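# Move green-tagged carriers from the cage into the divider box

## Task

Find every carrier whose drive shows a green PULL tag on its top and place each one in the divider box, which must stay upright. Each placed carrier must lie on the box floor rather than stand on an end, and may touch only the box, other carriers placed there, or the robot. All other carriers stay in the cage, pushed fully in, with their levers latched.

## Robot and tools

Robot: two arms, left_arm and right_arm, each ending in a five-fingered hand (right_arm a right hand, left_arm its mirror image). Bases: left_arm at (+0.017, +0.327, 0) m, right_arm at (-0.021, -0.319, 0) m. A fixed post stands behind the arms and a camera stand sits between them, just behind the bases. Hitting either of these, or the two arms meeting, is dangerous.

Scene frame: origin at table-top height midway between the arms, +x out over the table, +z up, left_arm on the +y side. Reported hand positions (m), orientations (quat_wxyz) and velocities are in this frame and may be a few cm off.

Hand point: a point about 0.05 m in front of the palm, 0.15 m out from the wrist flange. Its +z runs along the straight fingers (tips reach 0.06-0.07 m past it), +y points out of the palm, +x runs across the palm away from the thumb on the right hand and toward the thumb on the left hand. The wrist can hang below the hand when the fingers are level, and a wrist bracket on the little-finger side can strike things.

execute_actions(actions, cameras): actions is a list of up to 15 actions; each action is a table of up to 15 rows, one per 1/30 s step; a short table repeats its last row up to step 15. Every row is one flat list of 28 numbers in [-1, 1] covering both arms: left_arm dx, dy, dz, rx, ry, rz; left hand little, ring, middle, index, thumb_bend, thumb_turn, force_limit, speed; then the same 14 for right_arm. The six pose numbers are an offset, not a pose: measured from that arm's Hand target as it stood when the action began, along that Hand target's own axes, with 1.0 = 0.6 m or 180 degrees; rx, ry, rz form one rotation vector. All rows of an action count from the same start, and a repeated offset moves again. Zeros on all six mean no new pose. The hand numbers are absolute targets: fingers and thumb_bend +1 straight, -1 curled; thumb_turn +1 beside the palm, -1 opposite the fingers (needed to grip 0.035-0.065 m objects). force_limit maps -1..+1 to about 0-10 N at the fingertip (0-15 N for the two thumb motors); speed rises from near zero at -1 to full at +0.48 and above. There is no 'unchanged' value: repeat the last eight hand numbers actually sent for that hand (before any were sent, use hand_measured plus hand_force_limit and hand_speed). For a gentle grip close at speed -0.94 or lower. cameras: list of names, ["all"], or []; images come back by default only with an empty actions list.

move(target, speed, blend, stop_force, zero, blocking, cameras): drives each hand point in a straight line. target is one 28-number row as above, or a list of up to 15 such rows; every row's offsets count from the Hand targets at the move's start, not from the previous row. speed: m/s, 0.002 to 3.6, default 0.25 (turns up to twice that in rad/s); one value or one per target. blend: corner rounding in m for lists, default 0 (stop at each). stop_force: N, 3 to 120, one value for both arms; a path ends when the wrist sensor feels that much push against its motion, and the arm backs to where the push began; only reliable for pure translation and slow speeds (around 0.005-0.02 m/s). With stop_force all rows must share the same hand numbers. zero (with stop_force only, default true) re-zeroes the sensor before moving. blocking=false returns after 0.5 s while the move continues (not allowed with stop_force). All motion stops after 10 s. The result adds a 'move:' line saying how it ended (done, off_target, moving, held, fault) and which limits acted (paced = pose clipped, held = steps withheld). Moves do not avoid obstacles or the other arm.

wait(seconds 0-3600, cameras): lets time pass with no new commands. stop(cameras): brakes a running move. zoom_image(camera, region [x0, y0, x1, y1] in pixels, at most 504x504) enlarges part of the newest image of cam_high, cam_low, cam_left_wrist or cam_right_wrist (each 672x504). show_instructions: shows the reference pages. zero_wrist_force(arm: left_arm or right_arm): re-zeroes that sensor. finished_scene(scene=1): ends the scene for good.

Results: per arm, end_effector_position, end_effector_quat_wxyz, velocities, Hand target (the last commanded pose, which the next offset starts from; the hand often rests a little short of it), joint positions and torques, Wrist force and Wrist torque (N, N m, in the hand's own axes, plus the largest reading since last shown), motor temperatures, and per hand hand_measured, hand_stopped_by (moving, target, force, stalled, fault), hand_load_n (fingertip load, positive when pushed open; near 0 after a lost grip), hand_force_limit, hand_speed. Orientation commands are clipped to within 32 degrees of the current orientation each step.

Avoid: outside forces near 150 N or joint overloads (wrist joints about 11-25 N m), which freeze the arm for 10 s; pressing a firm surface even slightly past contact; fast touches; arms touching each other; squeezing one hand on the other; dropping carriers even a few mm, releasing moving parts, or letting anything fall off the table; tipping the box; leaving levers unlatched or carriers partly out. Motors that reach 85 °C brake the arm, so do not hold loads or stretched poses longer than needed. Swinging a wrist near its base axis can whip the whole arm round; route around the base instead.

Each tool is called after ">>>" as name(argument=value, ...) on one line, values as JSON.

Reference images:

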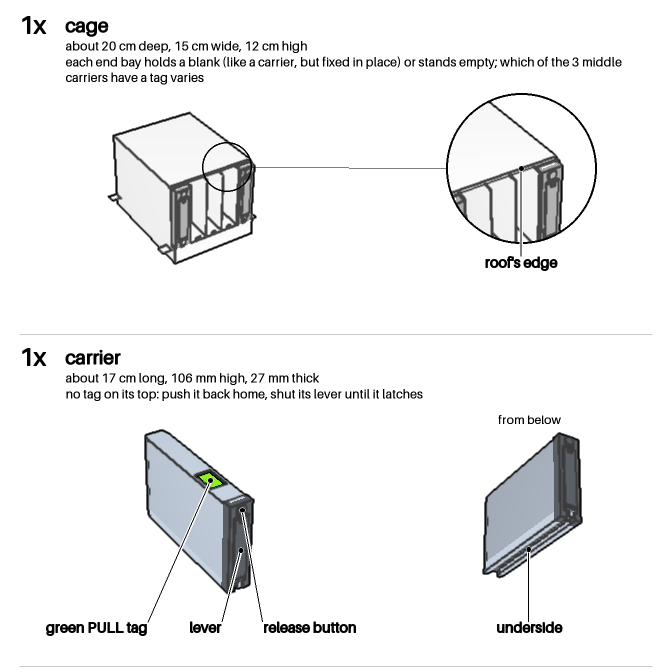

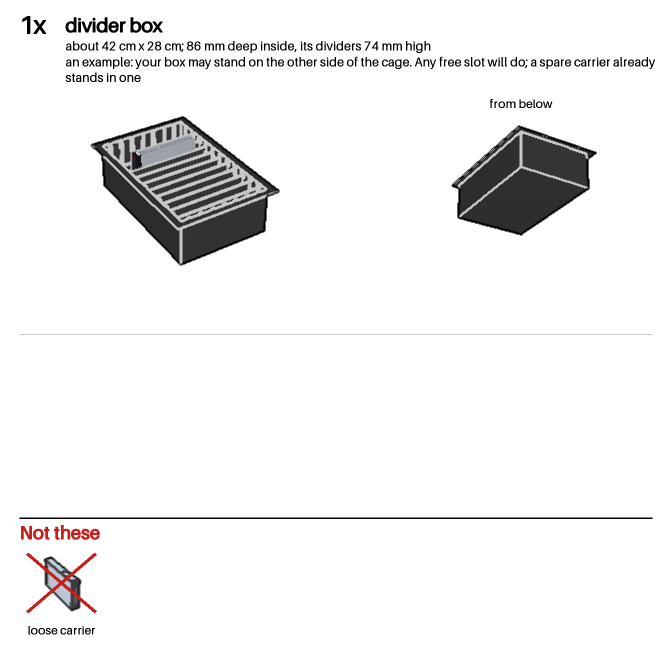

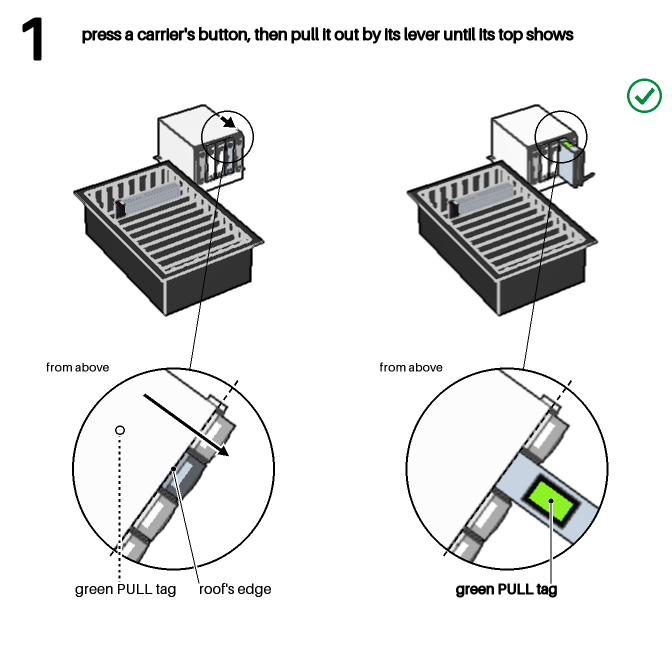

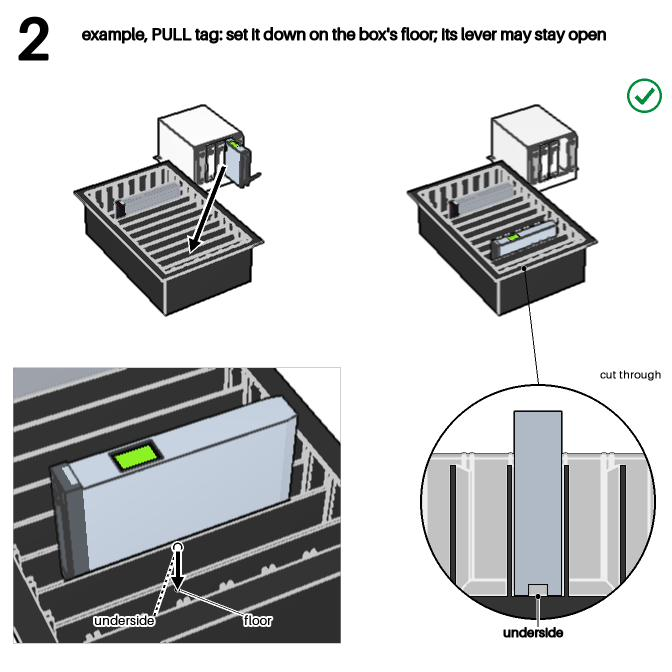

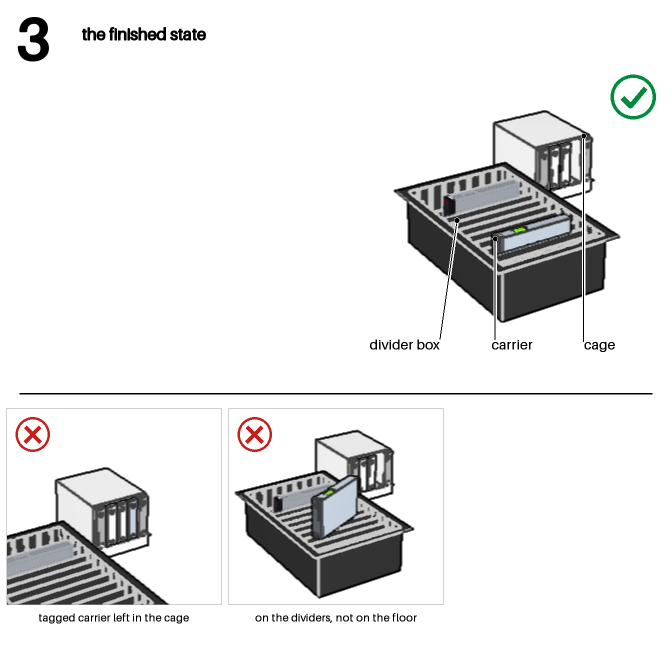

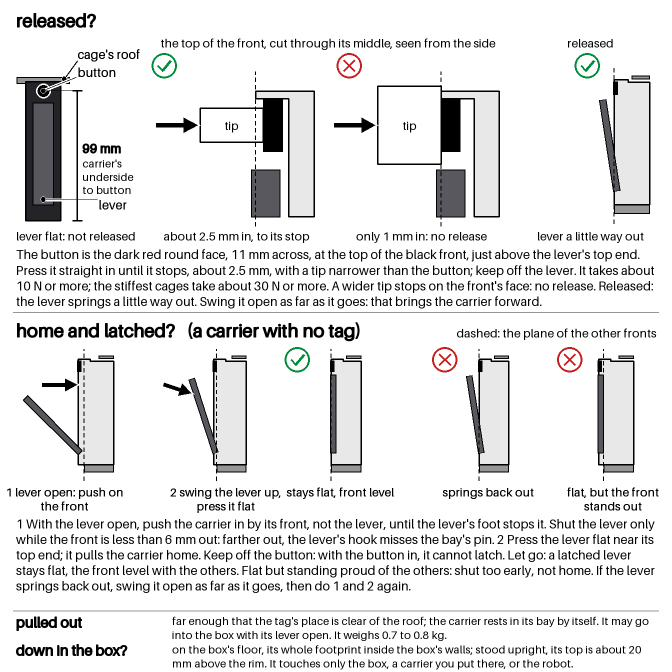

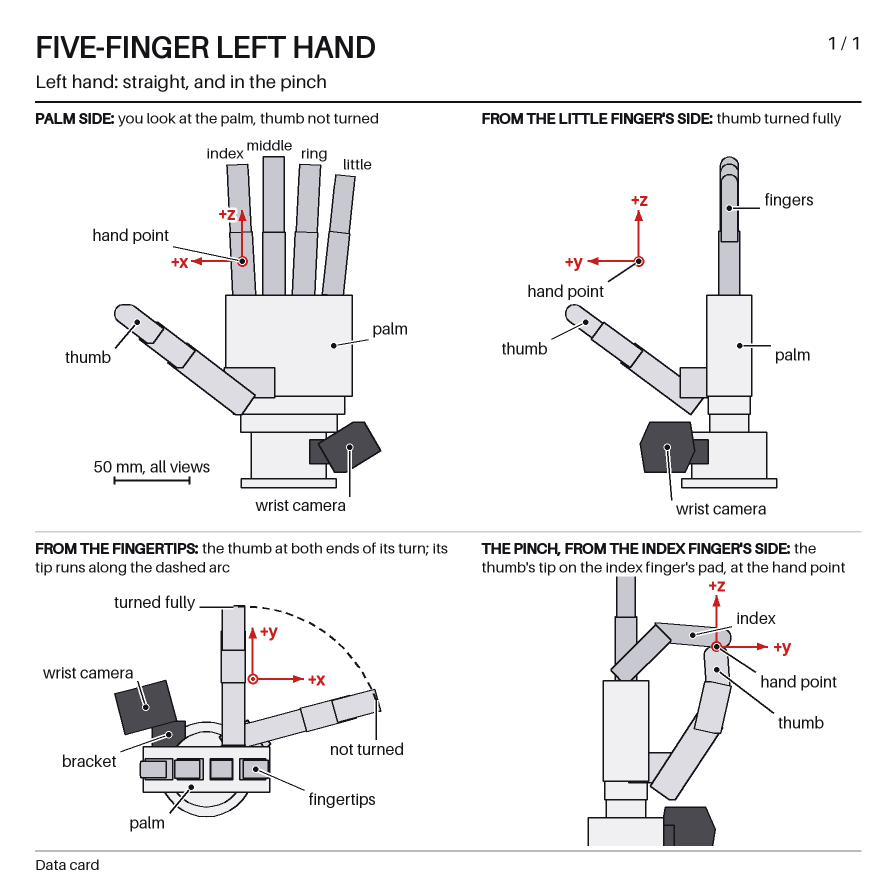

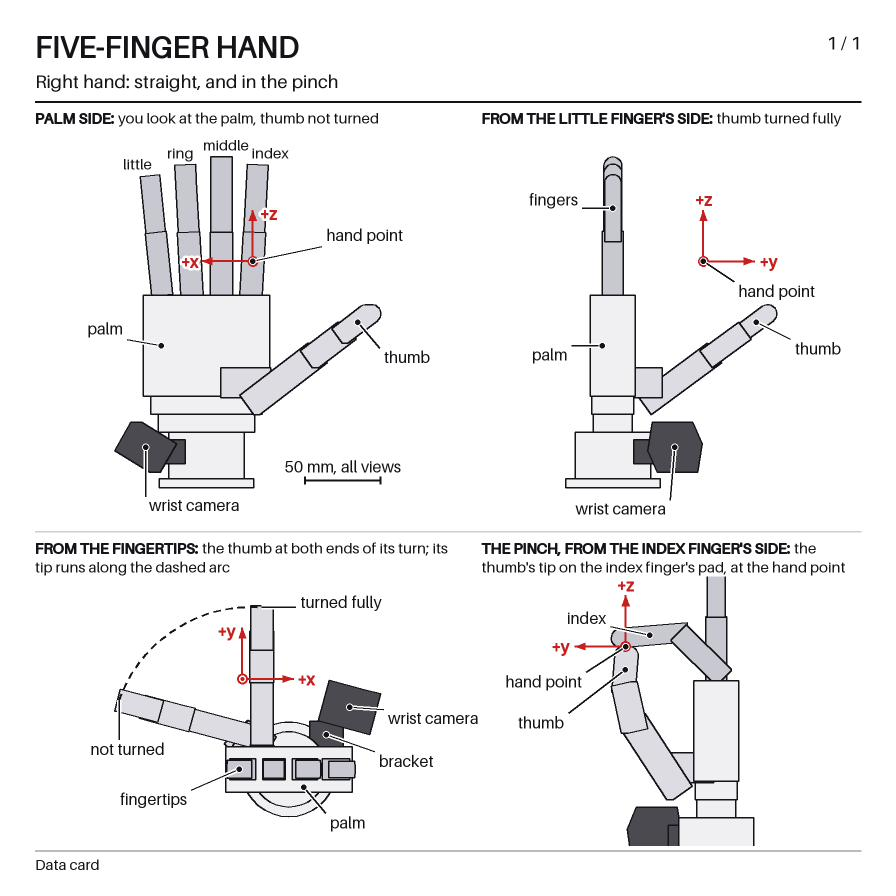

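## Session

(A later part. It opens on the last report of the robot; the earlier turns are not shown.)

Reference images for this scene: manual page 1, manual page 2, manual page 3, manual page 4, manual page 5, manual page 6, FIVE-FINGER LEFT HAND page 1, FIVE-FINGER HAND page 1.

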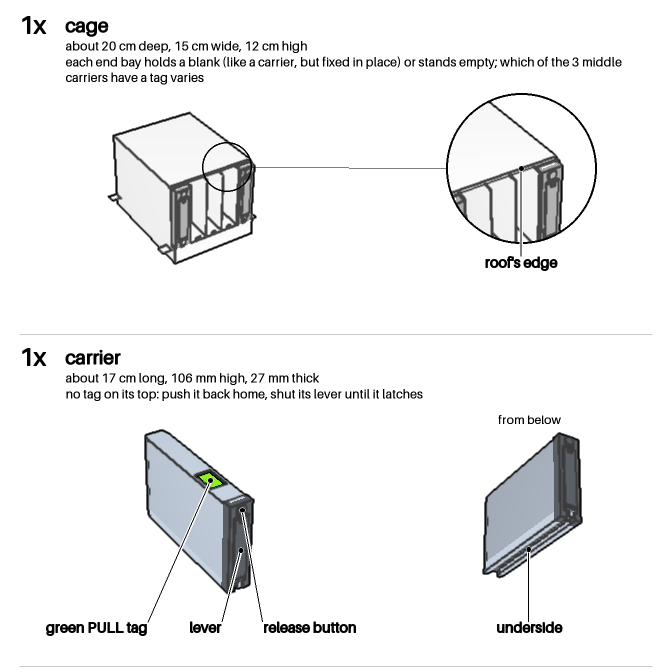

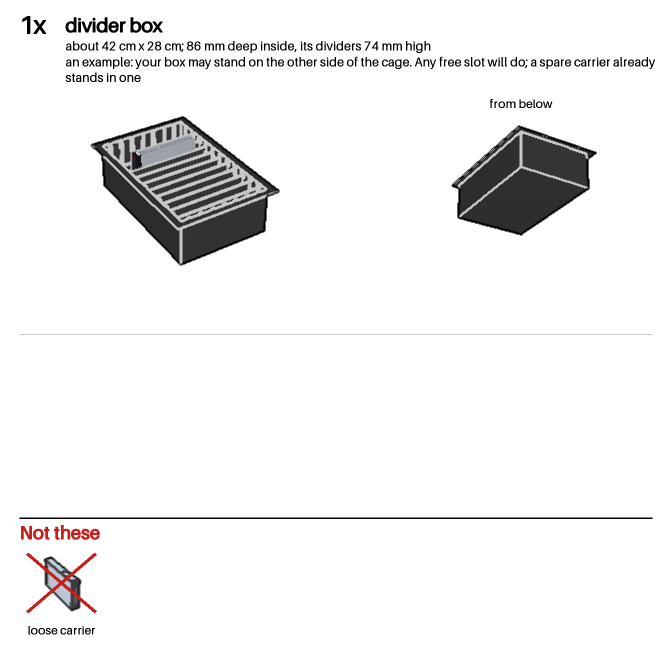

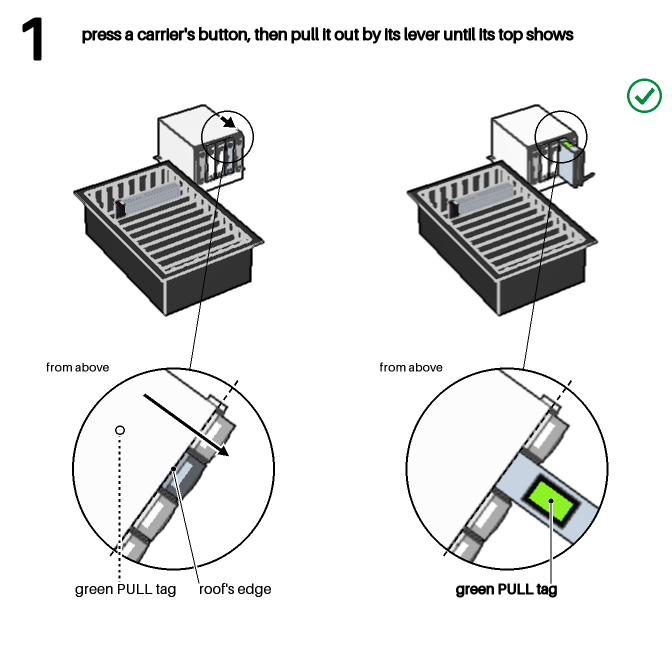

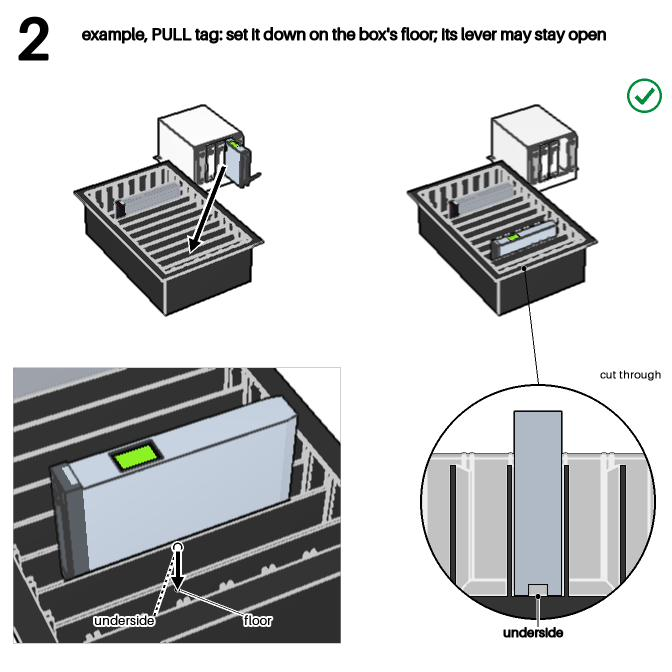

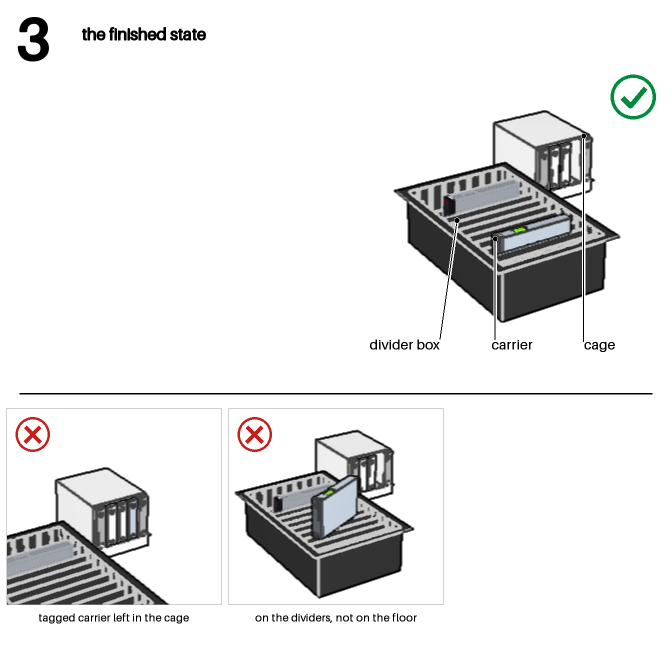

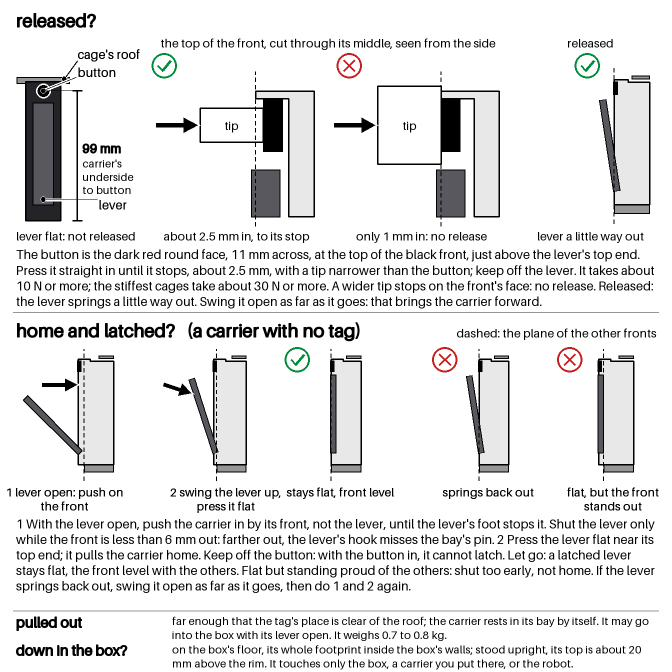

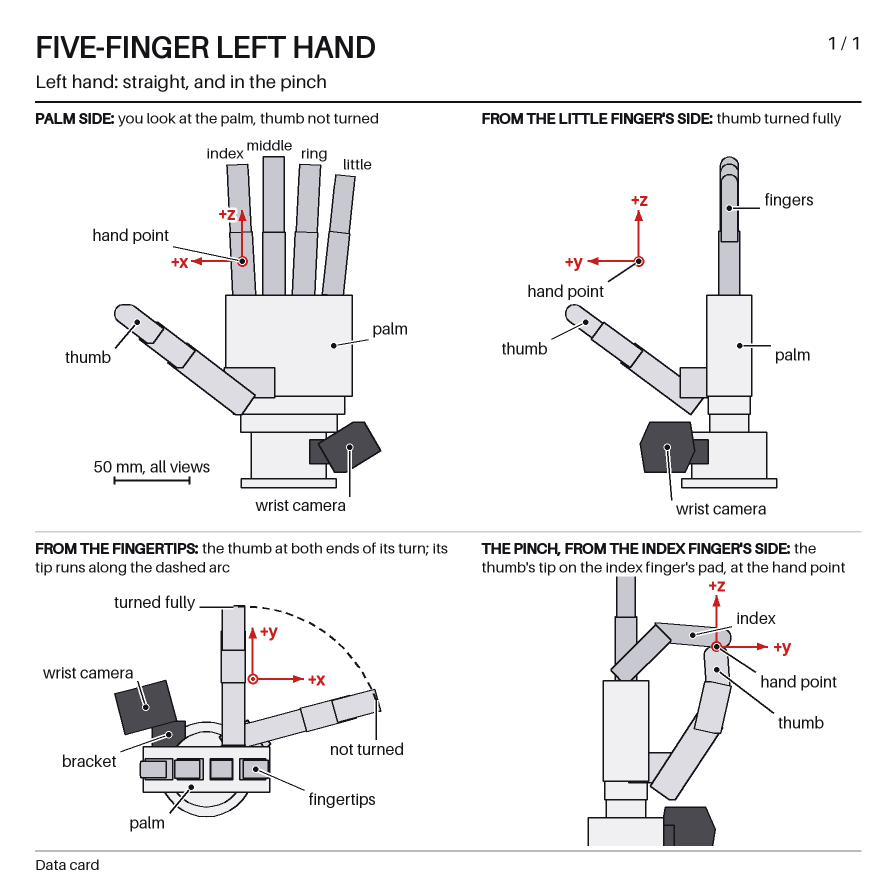

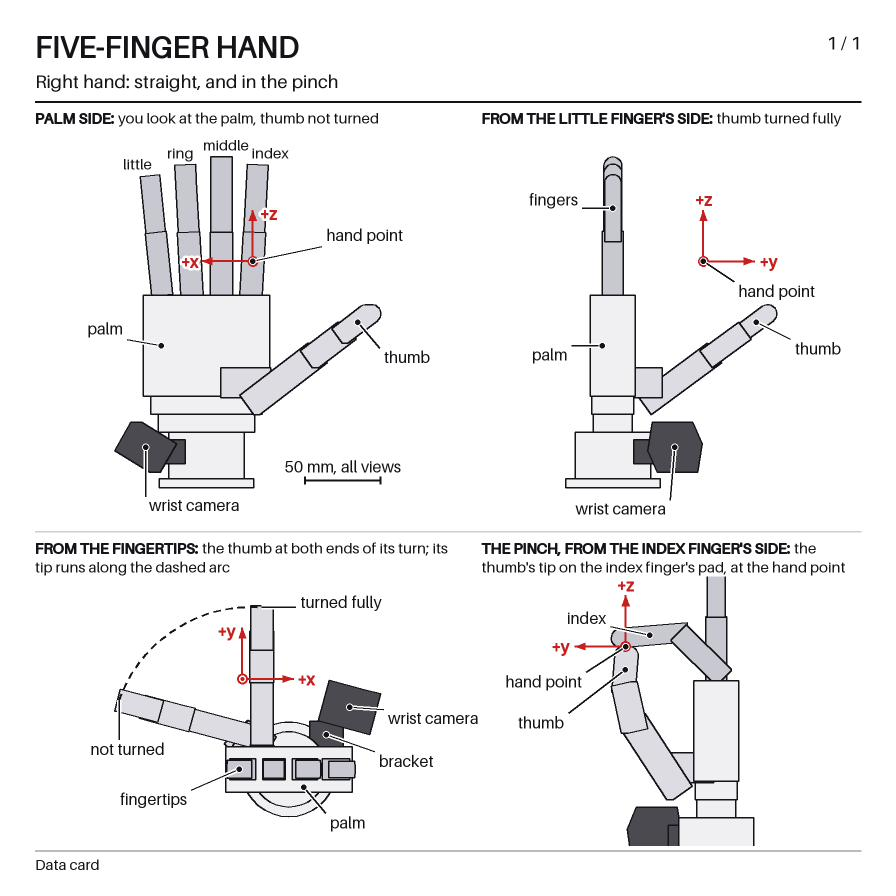

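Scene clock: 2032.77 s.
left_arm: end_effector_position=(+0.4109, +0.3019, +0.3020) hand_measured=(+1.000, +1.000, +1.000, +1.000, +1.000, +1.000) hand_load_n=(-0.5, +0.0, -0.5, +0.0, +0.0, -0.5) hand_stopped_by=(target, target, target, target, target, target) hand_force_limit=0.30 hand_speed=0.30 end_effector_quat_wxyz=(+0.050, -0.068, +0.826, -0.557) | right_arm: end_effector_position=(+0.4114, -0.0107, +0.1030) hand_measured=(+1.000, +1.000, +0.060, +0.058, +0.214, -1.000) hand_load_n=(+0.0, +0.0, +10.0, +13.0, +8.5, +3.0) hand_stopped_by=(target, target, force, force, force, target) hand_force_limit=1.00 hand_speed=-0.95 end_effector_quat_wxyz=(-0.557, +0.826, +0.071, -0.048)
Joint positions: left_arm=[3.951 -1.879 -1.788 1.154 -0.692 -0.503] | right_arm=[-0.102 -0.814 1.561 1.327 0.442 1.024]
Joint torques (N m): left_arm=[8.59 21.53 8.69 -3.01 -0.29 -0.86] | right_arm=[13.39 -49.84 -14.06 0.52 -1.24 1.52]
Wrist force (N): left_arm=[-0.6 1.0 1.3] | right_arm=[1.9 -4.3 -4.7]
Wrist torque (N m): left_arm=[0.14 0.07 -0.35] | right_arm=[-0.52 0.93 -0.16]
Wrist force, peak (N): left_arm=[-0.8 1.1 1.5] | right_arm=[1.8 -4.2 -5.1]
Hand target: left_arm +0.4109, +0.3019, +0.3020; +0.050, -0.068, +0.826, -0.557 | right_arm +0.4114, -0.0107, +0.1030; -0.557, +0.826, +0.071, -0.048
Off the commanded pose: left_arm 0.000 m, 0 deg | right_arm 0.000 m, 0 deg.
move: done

>>> move(target=[0,0,0,0,0,0,1,1,1,1,1,1,0.3,0.3,0,-0.0005,-0.0002,0,0,0,1,1,-0.15,-0.15,-0.2,-1,1.0,-0.95], speed=0.005, cameras=["cam_low"])

>>> zoom_image(camera="cam_low", region=[500, 240, 620, 390])

Scene clock: 2034.80 s.
left_arm: end_effector_position=(+0.4109, +0.3019, +0.3020) hand_measured=(+1.000, +1.000, +1.000, +1.000, +1.000, +1.000) hand_load_n=(-0.5, +0.0, +0.0, +0.0, +0.0, -0.5) hand_stopped_by=(target, target, target, target, target, target) hand_force_limit=0.30 hand_speed=0.30 end_effector_quat_wxyz=(+0.050, -0.068, +0.826, -0.557) | right_arm: end_effector_position=(+0.4114, -0.0107, +0.1033) hand_measured=(+1.000, +1.000, +0.060, +0.058, +0.214, -1.000) hand_load_n=(+0.0, +0.0, +10.0, +12.5, +9.0, +2.5) hand_stopped_by=(target, target, force, force, force, target) hand_force_limit=1.00 hand_speed=-0.95 end_effector_quat_wxyz=(-0.557, +0.826, +0.071, -0.048)
Joint positions: left_arm=[3.951 -1.879 -1.788 1.154 -0.692 -0.503] | right_arm=[-0.102 -0.814 1.561 1.328 0.442 1.024]
Joint torques (N m): left_arm=[8.13 20.8 8.41 -3.09 -0.38 -0.89] | right_arm=[10.57 -53.43 -15.95 4.39 -1.13 1.43]
Wrist force (N): left_arm=[-0.7 0.9 1.5] | right_arm=[-0.3 3.6 0.5]
Wrist torque (N m): left_arm=[0.10 0.10 -0.36] | right_arm=[-0.25 0.95 -0.11]
Wrist force, peak (N): left_arm=[-0.9 1.0 1.6] | right_arm=[2.0 -4.5 -5.2]
Hand target: left_arm +0.4109, +0.3019, +0.3020; +0.050, -0.068, +0.826, -0.557 | right_arm +0.4114, -0.0107, +0.1033; -0.557, +0.826, +0.071, -0.048
Off the commanded pose: left_arm 0.000 m, 0 deg | right_arm 0.000 m, 0 deg.
move: done

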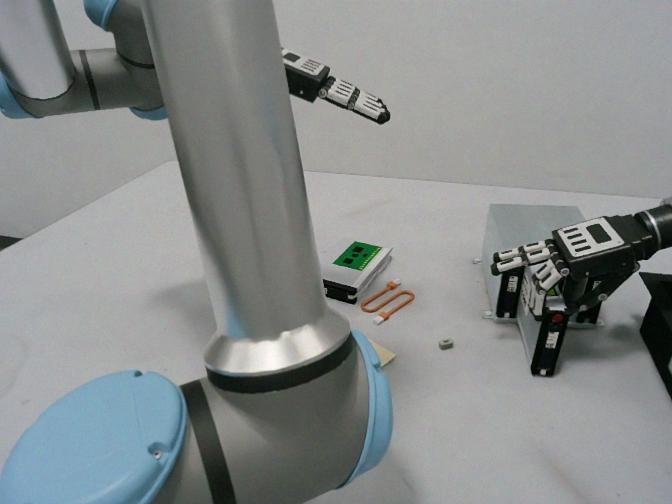

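Scaled by 3.360 from the camera's image (finer frame: 960x720).

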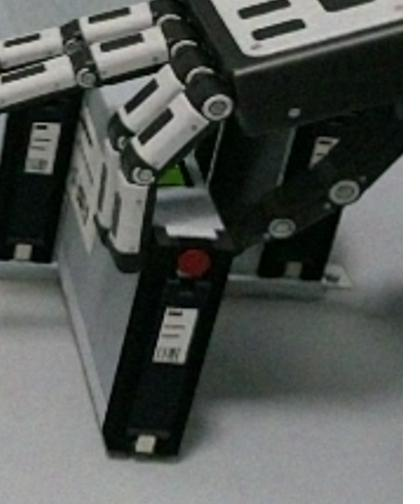

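>>> move(target=[0,0,0,0,0,0,1,1,1,1,1,1,0.3,0.3,0.001,0.0002,-0.0014,0,0,0,1,1,-0.15,-0.15,-0.2,-1,1.0,-0.95], speed=0.005)

>>> move(target=[0,0,0,0,0,0,1,1,1,1,1,1,0.3,0.3,0.004,-0.0001,0.0,0,0,0,1,1,-0.15,-0.15,-0.2,-1,1.0,-0.95], speed=0.008)

Scene clock: 2037.83 s.
left_arm: end_effector_position=(+0.4109, +0.3019, +0.3020) hand_measured=(+1.000, +1.000, +1.000, +1.000, +1.000, +1.000) hand_load_n=(+0.0, +0.0, +0.0, +0.0, +0.0, +0.0) hand_stopped_by=(target, target, target, target, target, target) hand_force_limit=0.30 hand_speed=0.30 end_effector_quat_wxyz=(+0.050, -0.068, +0.826, -0.557) | right_arm: end_effector_position=(+0.4121, -0.0114, +0.1035) hand_measured=(+1.000, +1.000, +0.060, +0.058, +0.214, -1.000) hand_load_n=(+0.0, +0.0, +10.5, +12.5, +9.5, +2.0) hand_stopped_by=(target, target, force, force, force, target) hand_force_limit=1.00 hand_speed=-0.95 end_effector_quat_wxyz=(-0.557, +0.826, +0.071, -0.048)
Joint positions: left_arm=[3.951 -1.879 -1.788 1.154 -0.692 -0.503] | right_arm=[-0.103 -0.814 1.559 1.331 0.443 1.021]
Joint torques (N m): left_arm=[8.21 20.92 8.57 -3.01 -0.37 -0.98] | right_arm=[-8.62 -40.53 -18.7 3.18 -0.09 -1.81]
Wrist force (N): left_arm=[-0.7 0.9 1.0] | right_arm=[-7.9 -0.2 3.3]
Wrist torque (N m): left_arm=[0.15 0.08 -0.36] | right_arm=[-0.45 0.77 -0.01]
Wrist force, peak (N): left_arm=[-0.7 1.1 1.6] | right_arm=[-8.8 -0.9 3.5]
Hand target: left_arm +0.4109, +0.3019, +0.3020; +0.050, -0.068, +0.826, -0.557 | right_arm +0.4122, -0.0114, +0.1035; -0.557, +0.826, +0.071, -0.048
Off the commanded pose: left_arm 0.000 m, 0 deg | right_arm 0.000 m, 0 deg.
move: done

Scene clock: 2038.43 s.
left_arm: end_effector_position=(+0.4109, +0.3019, +0.3020) hand_measured=(+1.000, +1.000, +1.000, +1.000, +1.000, +1.000) hand_load_n=(+0.0, +0.0, +0.0, -0.5, +0.0, -0.5) hand_stopped_by=(target, target, target, target, target, target) hand_force_limit=0.30 hand_speed=0.30 end_effector_quat_wxyz=(+0.050, -0.068, +0.826, -0.557) | right_arm: end_effector_position=(+0.4145, -0.0110, +0.1036) hand_measured=(+1.000, +1.000, +0.060, +0.058, +0.214, -1.000) hand_load_n=(+0.0, +0.0, +10.5, +12.5, +9.0, +2.0) hand_stopped_by=(target, target, force, force, force, target) hand_force_limit=1.00 hand_speed=-0.95 end_effector_quat_wxyz=(-0.557, +0.826, +0.071, -0.048)
Joint positions: left_arm=[3.951 -1.879 -1.788 1.154 -0.692 -0.503] | right_arm=[-0.102 -0.81 1.55 1.334 0.442 1.024]
Joint torques (N m): left_arm=[8.67 21.2 8.04 -3.04 -0.29 -0.94] | right_arm=[7.99 -40.55 -19.23 3.45 -2.92 1.03]
Wrist force (N): left_arm=[-0.5 0.7 1.4] | right_arm=[-7.4 0.1 2.7]
Wrist torque (N m): left_arm=[0.09 0.06 -0.34] | right_arm=[-0.43 0.77 -0.15]
Wrist force, peak (N): left_arm=[-0.6 1.0 1.5] | right_arm=[-8.8 -0.8 3.0]
Hand target: left_arm +0.4109, +0.3019, +0.3020; +0.050, -0.068, +0.826, -0.557 | right_arm +0.4145, -0.0110, +0.1036; -0.557, +0.826, +0.071, -0.048
Off the commanded pose: left_arm 0.000 m, 0 deg | right_arm 0.000 m, 0 deg.
move: done

>>> move(target=[0,0,0,0,0,0,1,1,1,1,1,1,0.3,0.3,0.016,-0.0002,0.0,0,0,0,1,1,-0.15,-0.15,-0.2,-1,1.0,-0.95], speed=0.015)

Scene clock: 2041.97 s.
left_arm: end_effector_position=(+0.4109, +0.3019, +0.3020) hand_measured=(+1.000, +1.000, +1.000, +1.000, +1.000, +1.000) hand_load_n=(+0.0, +0.0, +0.0, -0.5, +0.0, +0.0) hand_stopped_by=(target, target, target, target, target, target) hand_force_limit=0.30 hand_speed=0.30 end_effector_quat_wxyz=(+0.050, -0.068, +0.826, -0.557) | right_arm: end_effector_position=(+0.4239, -0.0093, +0.1037) hand_measured=(+1.000, +1.000, +0.060, +0.058, +0.214, -1.000) hand_load_n=(+0.0, +0.0, +10.5, +12.5, +9.0, +3.0) hand_stopped_by=(target, target, force, force, force, target) hand_force_limit=1.00 hand_speed=-0.95 end_effector_quat_wxyz=(-0.557, +0.826, +0.071, -0.048)
Joint positions: left_arm=[3.951 -1.879 -1.788 1.154 -0.692 -0.503] | right_arm=[-0.098 -0.793 1.514 1.345 0.44 1.033]
Joint torques (N m): left_arm=[8.35 21.44 8.16 -3.04 -0.38 -0.84] | right_arm=[6.53 -39.11 -18.9 1.98 -2.46 0.59]
Wrist force (N): left_arm=[-0.7 1.0 1.4] | right_arm=[-12.1 -6.3 1.0]
Wrist torque (N m): left_arm=[0.12 0.10 -0.36] | right_arm=[-0.61 0.82 -0.26]
Wrist force, peak (N): left_arm=[-0.7 1.1 1.5] | right_arm=[-12.0 -6.6 0.8]
Hand target: left_arm +0.4109, +0.3019, +0.3020; +0.050, -0.068, +0.826, -0.557 | right_arm +0.4240, -0.0093, +0.1037; -0.557, +0.826, +0.071, -0.048
Off the commanded pose: left_arm 0.000 m, 0 deg | right_arm 0.000 m, 0 deg.
move: done

>>> move(target=[0,0,0,0,0,0,1,1,1,1,1,1,0.3,0.3,0.0,-0.0005,-0.0002,0,0,0,1,1,-0.15,-0.15,-0.2,-1,1.0,-0.95], speed=0.005)

>>> move(target=[0,0,0,0,0,0,1,1,1,1,1,1,0.3,0.3,0.018,-0.0004,-0.0002,0,0,0,1,1,-0.15,-0.15,-0.2,-1,1.0,-0.95], speed=0.015, cameras=["cam_low","cam_right_wrist"])

>>> zoom_image(camera="cam_low", region=[500, 230, 620, 380])

Scene clock: 2043.83 s.
left_arm: end_effector_position=(+0.4109, +0.3019, +0.3020) hand_measured=(+1.000, +1.000, +1.000, +1.000, +1.000, +1.000) hand_load_n=(+0.0, +0.0, +0.0, +0.0, +0.0, +0.0) hand_stopped_by=(target, target, target, target, target, target) hand_force_limit=0.30 hand_speed=0.30 end_effector_quat_wxyz=(+0.050, -0.068, +0.826, -0.557) | right_arm: end_effector_position=(+0.4240, -0.0093, +0.1040) hand_measured=(+1.000, +1.000, +0.060, +0.058, +0.214, -1.000) hand_load_n=(+0.0, +0.0, +10.0, +12.5, +9.5, +2.0) hand_stopped_by=(target, target, force, force, force, target) hand_force_limit=1.00 hand_speed=-0.95 end_effector_quat_wxyz=(-0.557, +0.826, +0.071, -0.048)
Joint positions: left_arm=[3.951 -1.879 -1.788 1.154 -0.692 -0.503] | right_arm=[-0.098 -0.793 1.514 1.346 0.44 1.033]
Joint torques (N m): left_arm=[8.22 21.54 8.39 -2.98 -0.34 -1.04] | right_arm=[6.66 -55.19 -18.24 3.58 -2.24 0.7]
Wrist force (N): left_arm=[-0.6 0.8 1.5] | right_arm=[-5.2 1.6 2.6]
Wrist torque (N m): left_arm=[0.09 0.09 -0.35] | right_arm=[-0.29 0.64 -0.07]
Wrist force, peak (N): left_arm=[-0.7 1.0 1.4] | right_arm=[-12.6 -6.5 0.8]
Hand target: left_arm +0.4109, +0.3019, +0.3020; +0.050, -0.068, +0.826, -0.557 | right_arm +0.4240, -0.0093, +0.1040; -0.557, +0.826, +0.071, -0.048
Off the commanded pose: left_arm 0.000 m, 0 deg | right_arm 0.000 m, 0 deg.
move: done

Scene clock: 2044.90 s.
left_arm: end_effector_position=(+0.4109, +0.3019, +0.3020) hand_measured=(+1.000, +1.000, +1.000, +1.000, +1.000, +1.000) hand_load_n=(+0.0, +0.0, +0.0, +0.0, +0.0, -0.5) hand_stopped_by=(target, target, target, target, target, target) hand_force_limit=0.30 hand_speed=0.30 end_effector_quat_wxyz=(+0.050, -0.068, +0.826, -0.557) | right_arm: end_effector_position=(+0.4346, -0.0075, +0.1043) hand_measured=(+1.000, +1.000, +0.060, +0.058, +0.214, -1.000) hand_load_n=(+0.0, -0.5, +10.0, +13.0, +9.0, +2.5) hand_stopped_by=(target, target, force, force, force, target) hand_force_limit=1.00 hand_speed=-0.95 end_effector_quat_wxyz=(-0.557, +0.826, +0.071, -0.048)
Joint positions: left_arm=[3.951 -1.879 -1.788 1.154 -0.692 -0.503] | right_arm=[-0.093 -0.774 1.472 1.36 0.438 1.042]
Joint torques (N m): left_arm=[8.47 21.45 8 -2.93 -0.41 -0.92] | right_arm=[7.85 -39.81 -19.01 2.48 -2.45 0.81]
Wrist force (N): left_arm=[-0.5 1.0 1.5] | right_arm=[-8.9 -5.0 0.8]
Wrist torque (N m): left_arm=[0.12 0.06 -0.34] | right_arm=[-0.60 0.81 -0.21]
Wrist force, peak (N): left_arm=[-0.5 1.0 1.6] | right_arm=[-8.9 -5.0 0.8]
Hand target: left_arm +0.4109, +0.3019, +0.3020; +0.050, -0.068, +0.826, -0.557 | right_arm +0.4346, -0.0075, +0.1043; -0.557, +0.826, +0.071, -0.048
Off the commanded pose: left_arm 0.000 m, 0 deg | right_arm 0.000 m, 0 deg.
move: done
cam_right_wrist: T_world_to_cam=[[0.37309, -0.29414, -0.87994, -0.07791], [-0.68884, -0.72316, -0.05033, 0.29753], [-0.62153, 0.62491, -0.47242, 0.43679]] pos_world=[0.5055, -0.08071, 0.15277]

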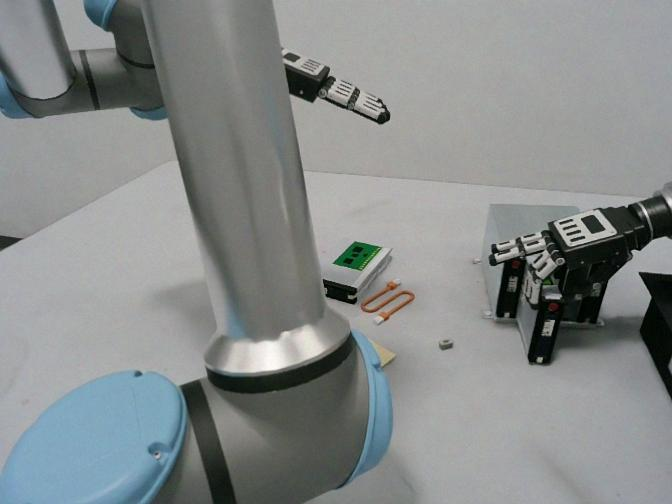

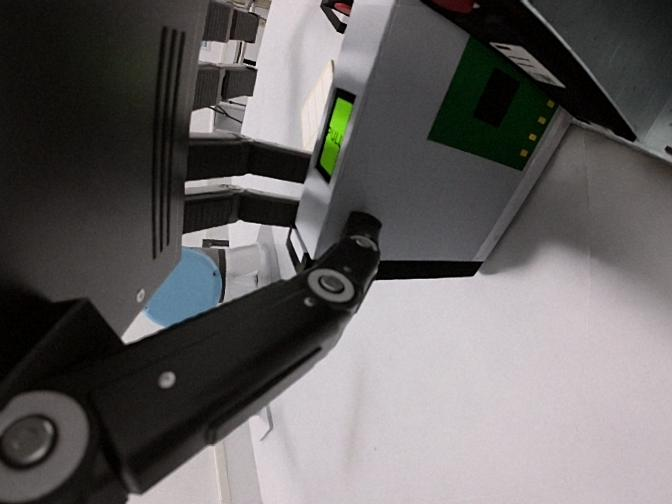

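Scaled by 3.360 from the camera's image (finer frame: 960x720).

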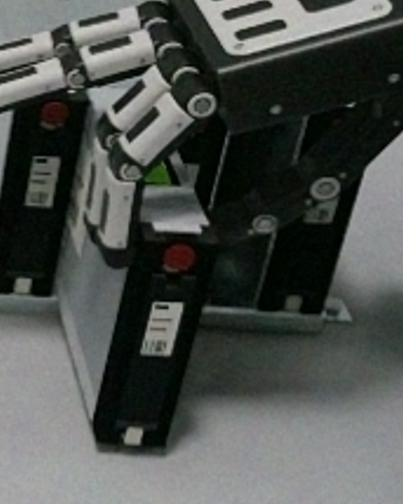

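>>> move(target=[[0,0,0,0,0,0,1,1,1,1,1,1,0.3,0.3,-0.0002,-0.0005,-0.0001,0,0,0,1,1,-0.15,-0.15,-0.2,-1,1.0,-0.95],[0,0,0,0,0,0,1,1,1,1,1,1,0.3,0.3,-0.0002,-0.0005,-0.0001,0,0,0,1,1,0.075,0.075,0.235,-1,0.9,-0.95]], speed=0.005)

>>> move(target=[[0,0,0,0,0,0,1,1,1,1,1,1,0.3,0.3,0,0,0,0,0,0,1,1,0.088,0.088,0.258,-1,0.9,-0.95],[0,0,0,0,0,0,1,1,1,1,1,1,0.3,0.3,0,0,0,0,0,0,1,1,0.16,0.16,0.5,-1,0.5,-0.85]])

Scene clock: 2047.70 s.
left_arm: end_effector_position=(+0.4109, +0.3019, +0.3020) hand_measured=(+1.000, +1.000, +1.000, +1.000, +1.000, +1.000) hand_load_n=(+0.0, +0.0, +0.0, +0.0, +0.0, +0.0) hand_stopped_by=(target, target, target, target, target, target) hand_force_limit=0.30 hand_speed=0.30 end_effector_quat_wxyz=(+0.050, -0.068, +0.826, -0.557) | right_arm: end_effector_position=(+0.4345, -0.0074, +0.1046) hand_measured=(+1.000, +1.000, +0.078, +0.078, +0.236, -1.000) hand_load_n=(+0.0, +0.0, +5.0, +7.0, +2.0, +2.0) hand_stopped_by=(target, target, target, target, target, target) hand_force_limit=0.90 hand_speed=-0.95 end_effector_quat_wxyz=(-0.557, +0.826, +0.071, -0.048)
Joint positions: left_arm=[3.951 -1.879 -1.788 1.154 -0.692 -0.503] | right_arm=[-0.093 -0.775 1.472 1.361 0.438 1.042]
Joint torques (N m): left_arm=[8.1 21.49 8.27 -3.02 -0.26 -1.04] | right_arm=[8.77 -55.26 -3.65 3.76 -2.48 1.14]
Wrist force (N): left_arm=[-0.7 0.8 1.4] | right_arm=[-4.1 0.8 2.7]
Wrist torque (N m): left_arm=[0.10 0.09 -0.35] | right_arm=[-0.46 0.76 -0.16]
Wrist force, peak (N): left_arm=[-0.8 1.0 1.4] | right_arm=[-9.1 -5.3 0.8]
Hand target: left_arm +0.4109, +0.3019, +0.3020; +0.050, -0.068, +0.826, -0.557 | right_arm +0.4345, -0.0074, +0.1046; -0.557, +0.826, +0.071, -0.048
Off the commanded pose: left_arm 0.000 m, 0 deg | right_arm 0.000 m, 0 deg.
move: done

Scene clock: 2049.60 s.
left_arm: end_effector_position=(+0.4109, +0.3019, +0.3020) hand_measured=(+1.000, +1.000, +1.000, +1.000, +1.000, +1.000) hand_load_n=(+0.0, +0.0, +0.0, +0.0, +0.0, +0.0) hand_stopped_by=(target, target, target, target, target, target) hand_force_limit=0.30 hand_speed=0.30 end_effector_quat_wxyz=(+0.050, -0.068, +0.826, -0.557) | right_arm: end_effector_position=(+0.4345, -0.0074, +0.1046) hand_measured=(+1.000, +1.000, +0.160, +0.160, +0.500, -1.000) hand_load_n=(+0.0, +0.0, +0.0, +0.0, +0.0, +0.0) hand_stopped_by=(target, target, target, target, target, target) hand_force_limit=0.50 hand_speed=-0.85 end_effector_quat_wxyz=(-0.557, +0.826, +0.071, -0.048)
Joint positions: left_arm=[3.951 -1.879 -1.788 1.154 -0.692 -0.503] | right_arm=[-0.093 -0.775 1.472 1.361 0.438 1.042]
Joint torques (N m): left_arm=[8.19 21.42 8.45 -2.9 -0.36 -0.98] | right_arm=[2.26 -49.59 -5.63 1.08 -0.68 1.08]
Wrist force (N): left_arm=[-0.4 0.9 1.4] | right_arm=[-4.9 1.6 4.1]
Wrist torque (N m): left_arm=[0.11 0.04 -0.33] | right_arm=[-0.22 0.67 -0.20]
Wrist force, peak (N): left_arm=[-0.6 0.9 1.7] | right_arm=[-4.8 1.7 4.5]
Hand target: left_arm +0.4109, +0.3019, +0.3020; +0.050, -0.068, +0.826, -0.557 | right_arm +0.4345, -0.0074, +0.1046; -0.557, +0.826, +0.071, -0.048
Off the commanded pose: left_arm 0.000 m, 0 deg | right_arm 0.000 m, 0 deg.
move: done

>>> move(target=[0,0,0,0,0,0,1,1,1,1,1,1,0.3,0.3,0.0812,0.0028,-0.0021,0,0,0,1,1,0.16,0.16,0.5,-1,0.5,-0.85], speed=0.04, stop_force=6, cameras=["cam_low","cam_right_wrist"])

>>> zoom_image(camera="cam_low", region=[480, 190, 640, 390])

Scene clock: 2054.20 s.
left_arm: end_effector_position=(+0.4109, +0.3019, +0.3020) hand_measured=(+1.000, +1.000, +1.000, +1.000, +1.000, +1.000) hand_load_n=(+0.0, +0.0, +0.0, +0.0, +0.0, +0.0) hand_stopped_by=(target, target, target, target, target, target) hand_force_limit=0.30 hand_speed=0.30 end_effector_quat_wxyz=(+0.050, -0.068, +0.826, -0.557) | right_arm: end_effector_position=(+0.4828, -0.0009, +0.1034) hand_measured=(+1.000, +1.000, +0.160, +0.160, +0.500, -1.000) hand_load_n=(+0.0, +0.0, +0.0, +0.0, +0.0, +0.5) hand_stopped_by=(target, target, target, target, target, target) hand_force_limit=0.50 hand_speed=-0.85 end_effector_quat_wxyz=(-0.557, +0.826, +0.071, -0.048)
Joint positions: left_arm=[3.951 -1.879 -1.788 1.154 -0.692 -0.503] | right_arm=[-0.078 -0.678 1.273 1.434 0.431 1.075]
Joint torques (N m): left_arm=[8.21 21.34 8.1 -2.96 -0.32 -1.09] | right_arm=[7.87 -47.43 -19.5 3.86 -2.45 1.27]
Wrist force (N): left_arm=[-0.6 0.9 1.3] | right_arm=[-4.7 1.5 4.6]
Wrist torque (N m): left_arm=[0.12 0.08 -0.35] | right_arm=[-0.28 0.63 -0.18]
Wrist force, peak (N): left_arm=[-0.8 1.1 1.6] | right_arm=[-4.9 1.3 4.9]
Hand target: left_arm +0.4109, +0.3019, +0.3020; +0.050, -0.068, +0.826, -0.557 | right_arm +0.4828, -0.0009, +0.1034; -0.557, +0.826, +0.071, -0.048
Off the commanded pose: left_arm 0.000 m, 0 deg | right_arm 0.000 m, 0 deg.
move: done
cam_right_wrist: T_world_to_cam=[[0.37309, -0.29414, -0.87994, -0.09465], [-0.68884, -0.72316, -0.05033, 0.33547], [-0.62153, 0.62491, -0.47242, 0.46225]] pos_world=[0.5537, -0.07411, 0.15197]

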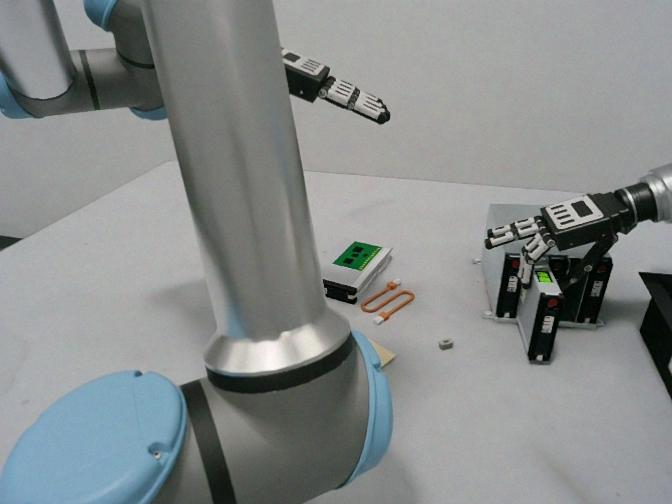

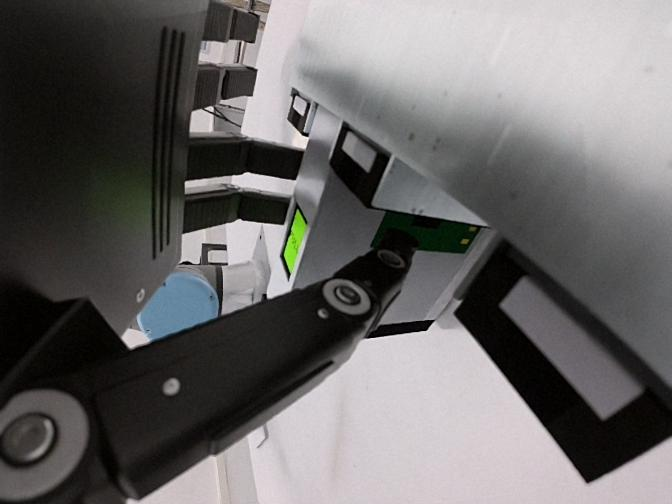

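Scaled by 2.520 from the camera's image (finer frame: 960x720).

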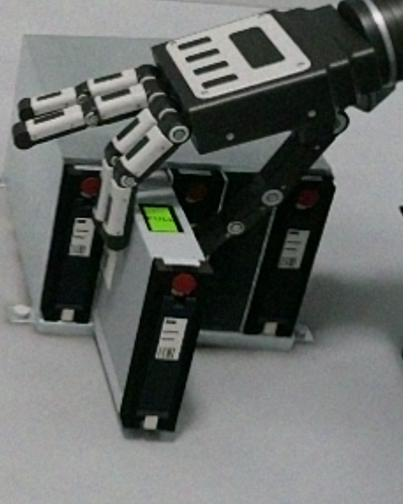

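>>> move(target=[[0,0,0,0,0,0,1,1,1,1,1,1,0.3,0.3,0,0,0,0,0,0,1,1,0.11,0.11,0.26,-1,0.3,-0.85],[0,0,0,0,0,0,1,1,1,1,1,1,0.3,0.3,0,0,0,0,0,0,1,1,0.085,0.09,0.2,-1,0.3,-0.97]])

Scene clock: 2058.57 s.
left_arm: end_effector_position=(+0.4109, +0.3019, +0.3020) hand_measured=(+1.000, +1.000, +1.000, +1.000, +1.000, +1.000) hand_load_n=(+0.0, +0.0, +0.0, +0.0, +0.0, +0.0) hand_stopped_by=(target, target, target, target, target, target) hand_force_limit=0.30 hand_speed=0.30 end_effector_quat_wxyz=(+0.050, -0.068, +0.826, -0.557) | right_arm: end_effector_position=(+0.4828, -0.0009, +0.1034) hand_measured=(+1.000, +1.000, +0.086, +0.090, +0.216, -1.000) hand_load_n=(+0.0, +0.0, +3.0, +3.0, +9.5, +0.0) hand_stopped_by=(target, target, target, target, force, target) hand_force_limit=0.30 hand_speed=-0.97 end_effector_quat_wxyz=(-0.557, +0.826, +0.071, -0.048)
Joint positions: left_arm=[3.951 -1.879 -1.788 1.154 -0.692 -0.503] | right_arm=[-0.078 -0.678 1.273 1.434 0.431 1.075]
Joint torques (N m): left_arm=[7.99 21.32 8.3 -2.87 -0.34 -1.13] | right_arm=[5.95 -49.34 -19.12 3.49 -0.38 1.1]
Wrist force (N): left_arm=[-0.6 1.2 1.5] | right_arm=[-4.1 3.9 5.0]
Wrist torque (N m): left_arm=[0.15 0.08 -0.36] | right_arm=[-0.12 0.61 -0.09]
Wrist force, peak (N): left_arm=[-0.6 1.2 1.5] | right_arm=[-4.3 4.2 5.2]
Hand target: left_arm +0.4109, +0.3019, +0.3020; +0.050, -0.068, +0.826, -0.557 | right_arm +0.4828, -0.0009, +0.1034; -0.557, +0.826, +0.071, -0.048
Off the commanded pose: left_arm 0.000 m, 0 deg | right_arm 0.000 m, 0 deg.
move: done

>>> move(target=[[0,0,0,0,0,0,1,1,1,1,1,1,0.3,0.3,0,0,0,0,0,0,1,1,0.074,0.078,0.2,-1,0.9,-0.97],[0,0,0,0,0,0,1,1,1,1,1,1,0.3,0.3,0,0,0,0,0,0,1,1,0.06,0.064,0.18,-1,1.0,-0.97]])

>>> move(target=[0,0,0,0,0,0,1,1,1,1,1,1,0.3,0.3,0,-0.0004,0.0,0,0,0,1,1,0.06,0.064,0.18,-1,1.0,-0.97], speed=0.005)

Scene clock: 2061.57 s.
left_arm: end_effector_position=(+0.4109, +0.3019, +0.3020) hand_measured=(+1.000, +1.000, +1.000, +1.000, +1.000, +1.000) hand_load_n=(+0.0, +0.0, +0.0, +0.0, +0.5, -0.5) hand_stopped_by=(target, target, target, target, target, target) hand_force_limit=0.30 hand_speed=0.30 end_effector_quat_wxyz=(+0.050, -0.068, +0.826, -0.557) | right_arm: end_effector_position=(+0.4828, -0.0009, +0.1034) hand_measured=(+1.000, +1.000, +0.064, +0.066, +0.202, -1.000) hand_load_n=(+0.0, +0.0, +9.0, +8.5, +15.0, +0.0) hand_stopped_by=(target, target, target, target, force, target) hand_force_limit=1.00 hand_speed=-0.97 end_effector_quat_wxyz=(-0.557, +0.826, +0.071, -0.048)
Joint positions: left_arm=[3.951 -1.879 -1.788 1.154 -0.692 -0.503] | right_arm=[-0.078 -0.678 1.273 1.434 0.431 1.075]
Joint torques (N m): left_arm=[8.23 20.97 8.24 -2.9 -0.35 -1.17] | right_arm=[3.76 -56.25 -18.35 3.18 -0.21 0.97]
Wrist force (N): left_arm=[-0.5 0.8 1.2] | right_arm=[-5.4 0.3 2.8]
Wrist torque (N m): left_arm=[0.12 0.06 -0.34] | right_arm=[-0.28 0.74 -0.17]
Wrist force, peak (N): left_arm=[-0.6 1.0 1.6] | right_arm=[-4.2 4.1 5.0]
Hand target: left_arm +0.4109, +0.3019, +0.3020; +0.050, -0.068, +0.826, -0.557 | right_arm +0.4828, -0.0009, +0.1034; -0.557, +0.826, +0.071, -0.048
Off the commanded pose: left_arm 0.000 m, 0 deg | right_arm 0.000 m, 0 deg.
move: done

Scene clock: 2062.07 s.
left_arm: end_effector_position=(+0.4109, +0.3019, +0.3020) hand_measured=(+1.000, +1.000, +1.000, +1.000, +1.000, +1.000) hand_load_n=(-0.5, +0.0, +0.0, +0.0, +0.0, -0.5) hand_stopped_by=(target, target, target, target, target, target) hand_force_limit=0.30 hand_speed=0.30 end_effector_quat_wxyz=(+0.050, -0.068, +0.826, -0.557) | right_arm: end_effector_position=(+0.4828, -0.0008, +0.1036) hand_measured=(+1.000, +1.000, +0.064, +0.066, +0.206, -1.000) hand_load_n=(-0.5, +0.0, +9.0, +8.0, +14.5, +0.0) hand_stopped_by=(target, target, target, target, force, target) hand_force_limit=1.00 hand_speed=-0.97 end_effector_quat_wxyz=(-0.557, +0.826, +0.071, -0.048)
Joint positions: left_arm=[3.951 -1.879 -1.788 1.154 -0.692 -0.503] | right_arm=[-0.078 -0.679 1.273 1.434 0.431 1.075]
Joint torques (N m): left_arm=[8.23 21.52 8.19 -2.88 -0.33 -1.1] | right_arm=[8.62 -64.07 -20.02 4.09 -2.69 1.47]
Wrist force (N): left_arm=[-0.7 0.9 1.4] | right_arm=[-4.0 7.3 5.8]
Wrist torque (N m): left_arm=[0.11 0.09 -0.36] | right_arm=[-0.09 0.60 -0.02]
Wrist force, peak (N): left_arm=[-0.8 1.0 1.5] | right_arm=[-3.6 7.6 6.0]
Hand target: left_arm +0.4109, +0.3019, +0.3020; +0.050, -0.068, +0.826, -0.557 | right_arm +0.4828, -0.0008, +0.1037; -0.557, +0.826, +0.071, -0.048
Off the commanded pose: left_arm 0.000 m, 0 deg | right_arm 0.000 m, 0 deg.
move: done


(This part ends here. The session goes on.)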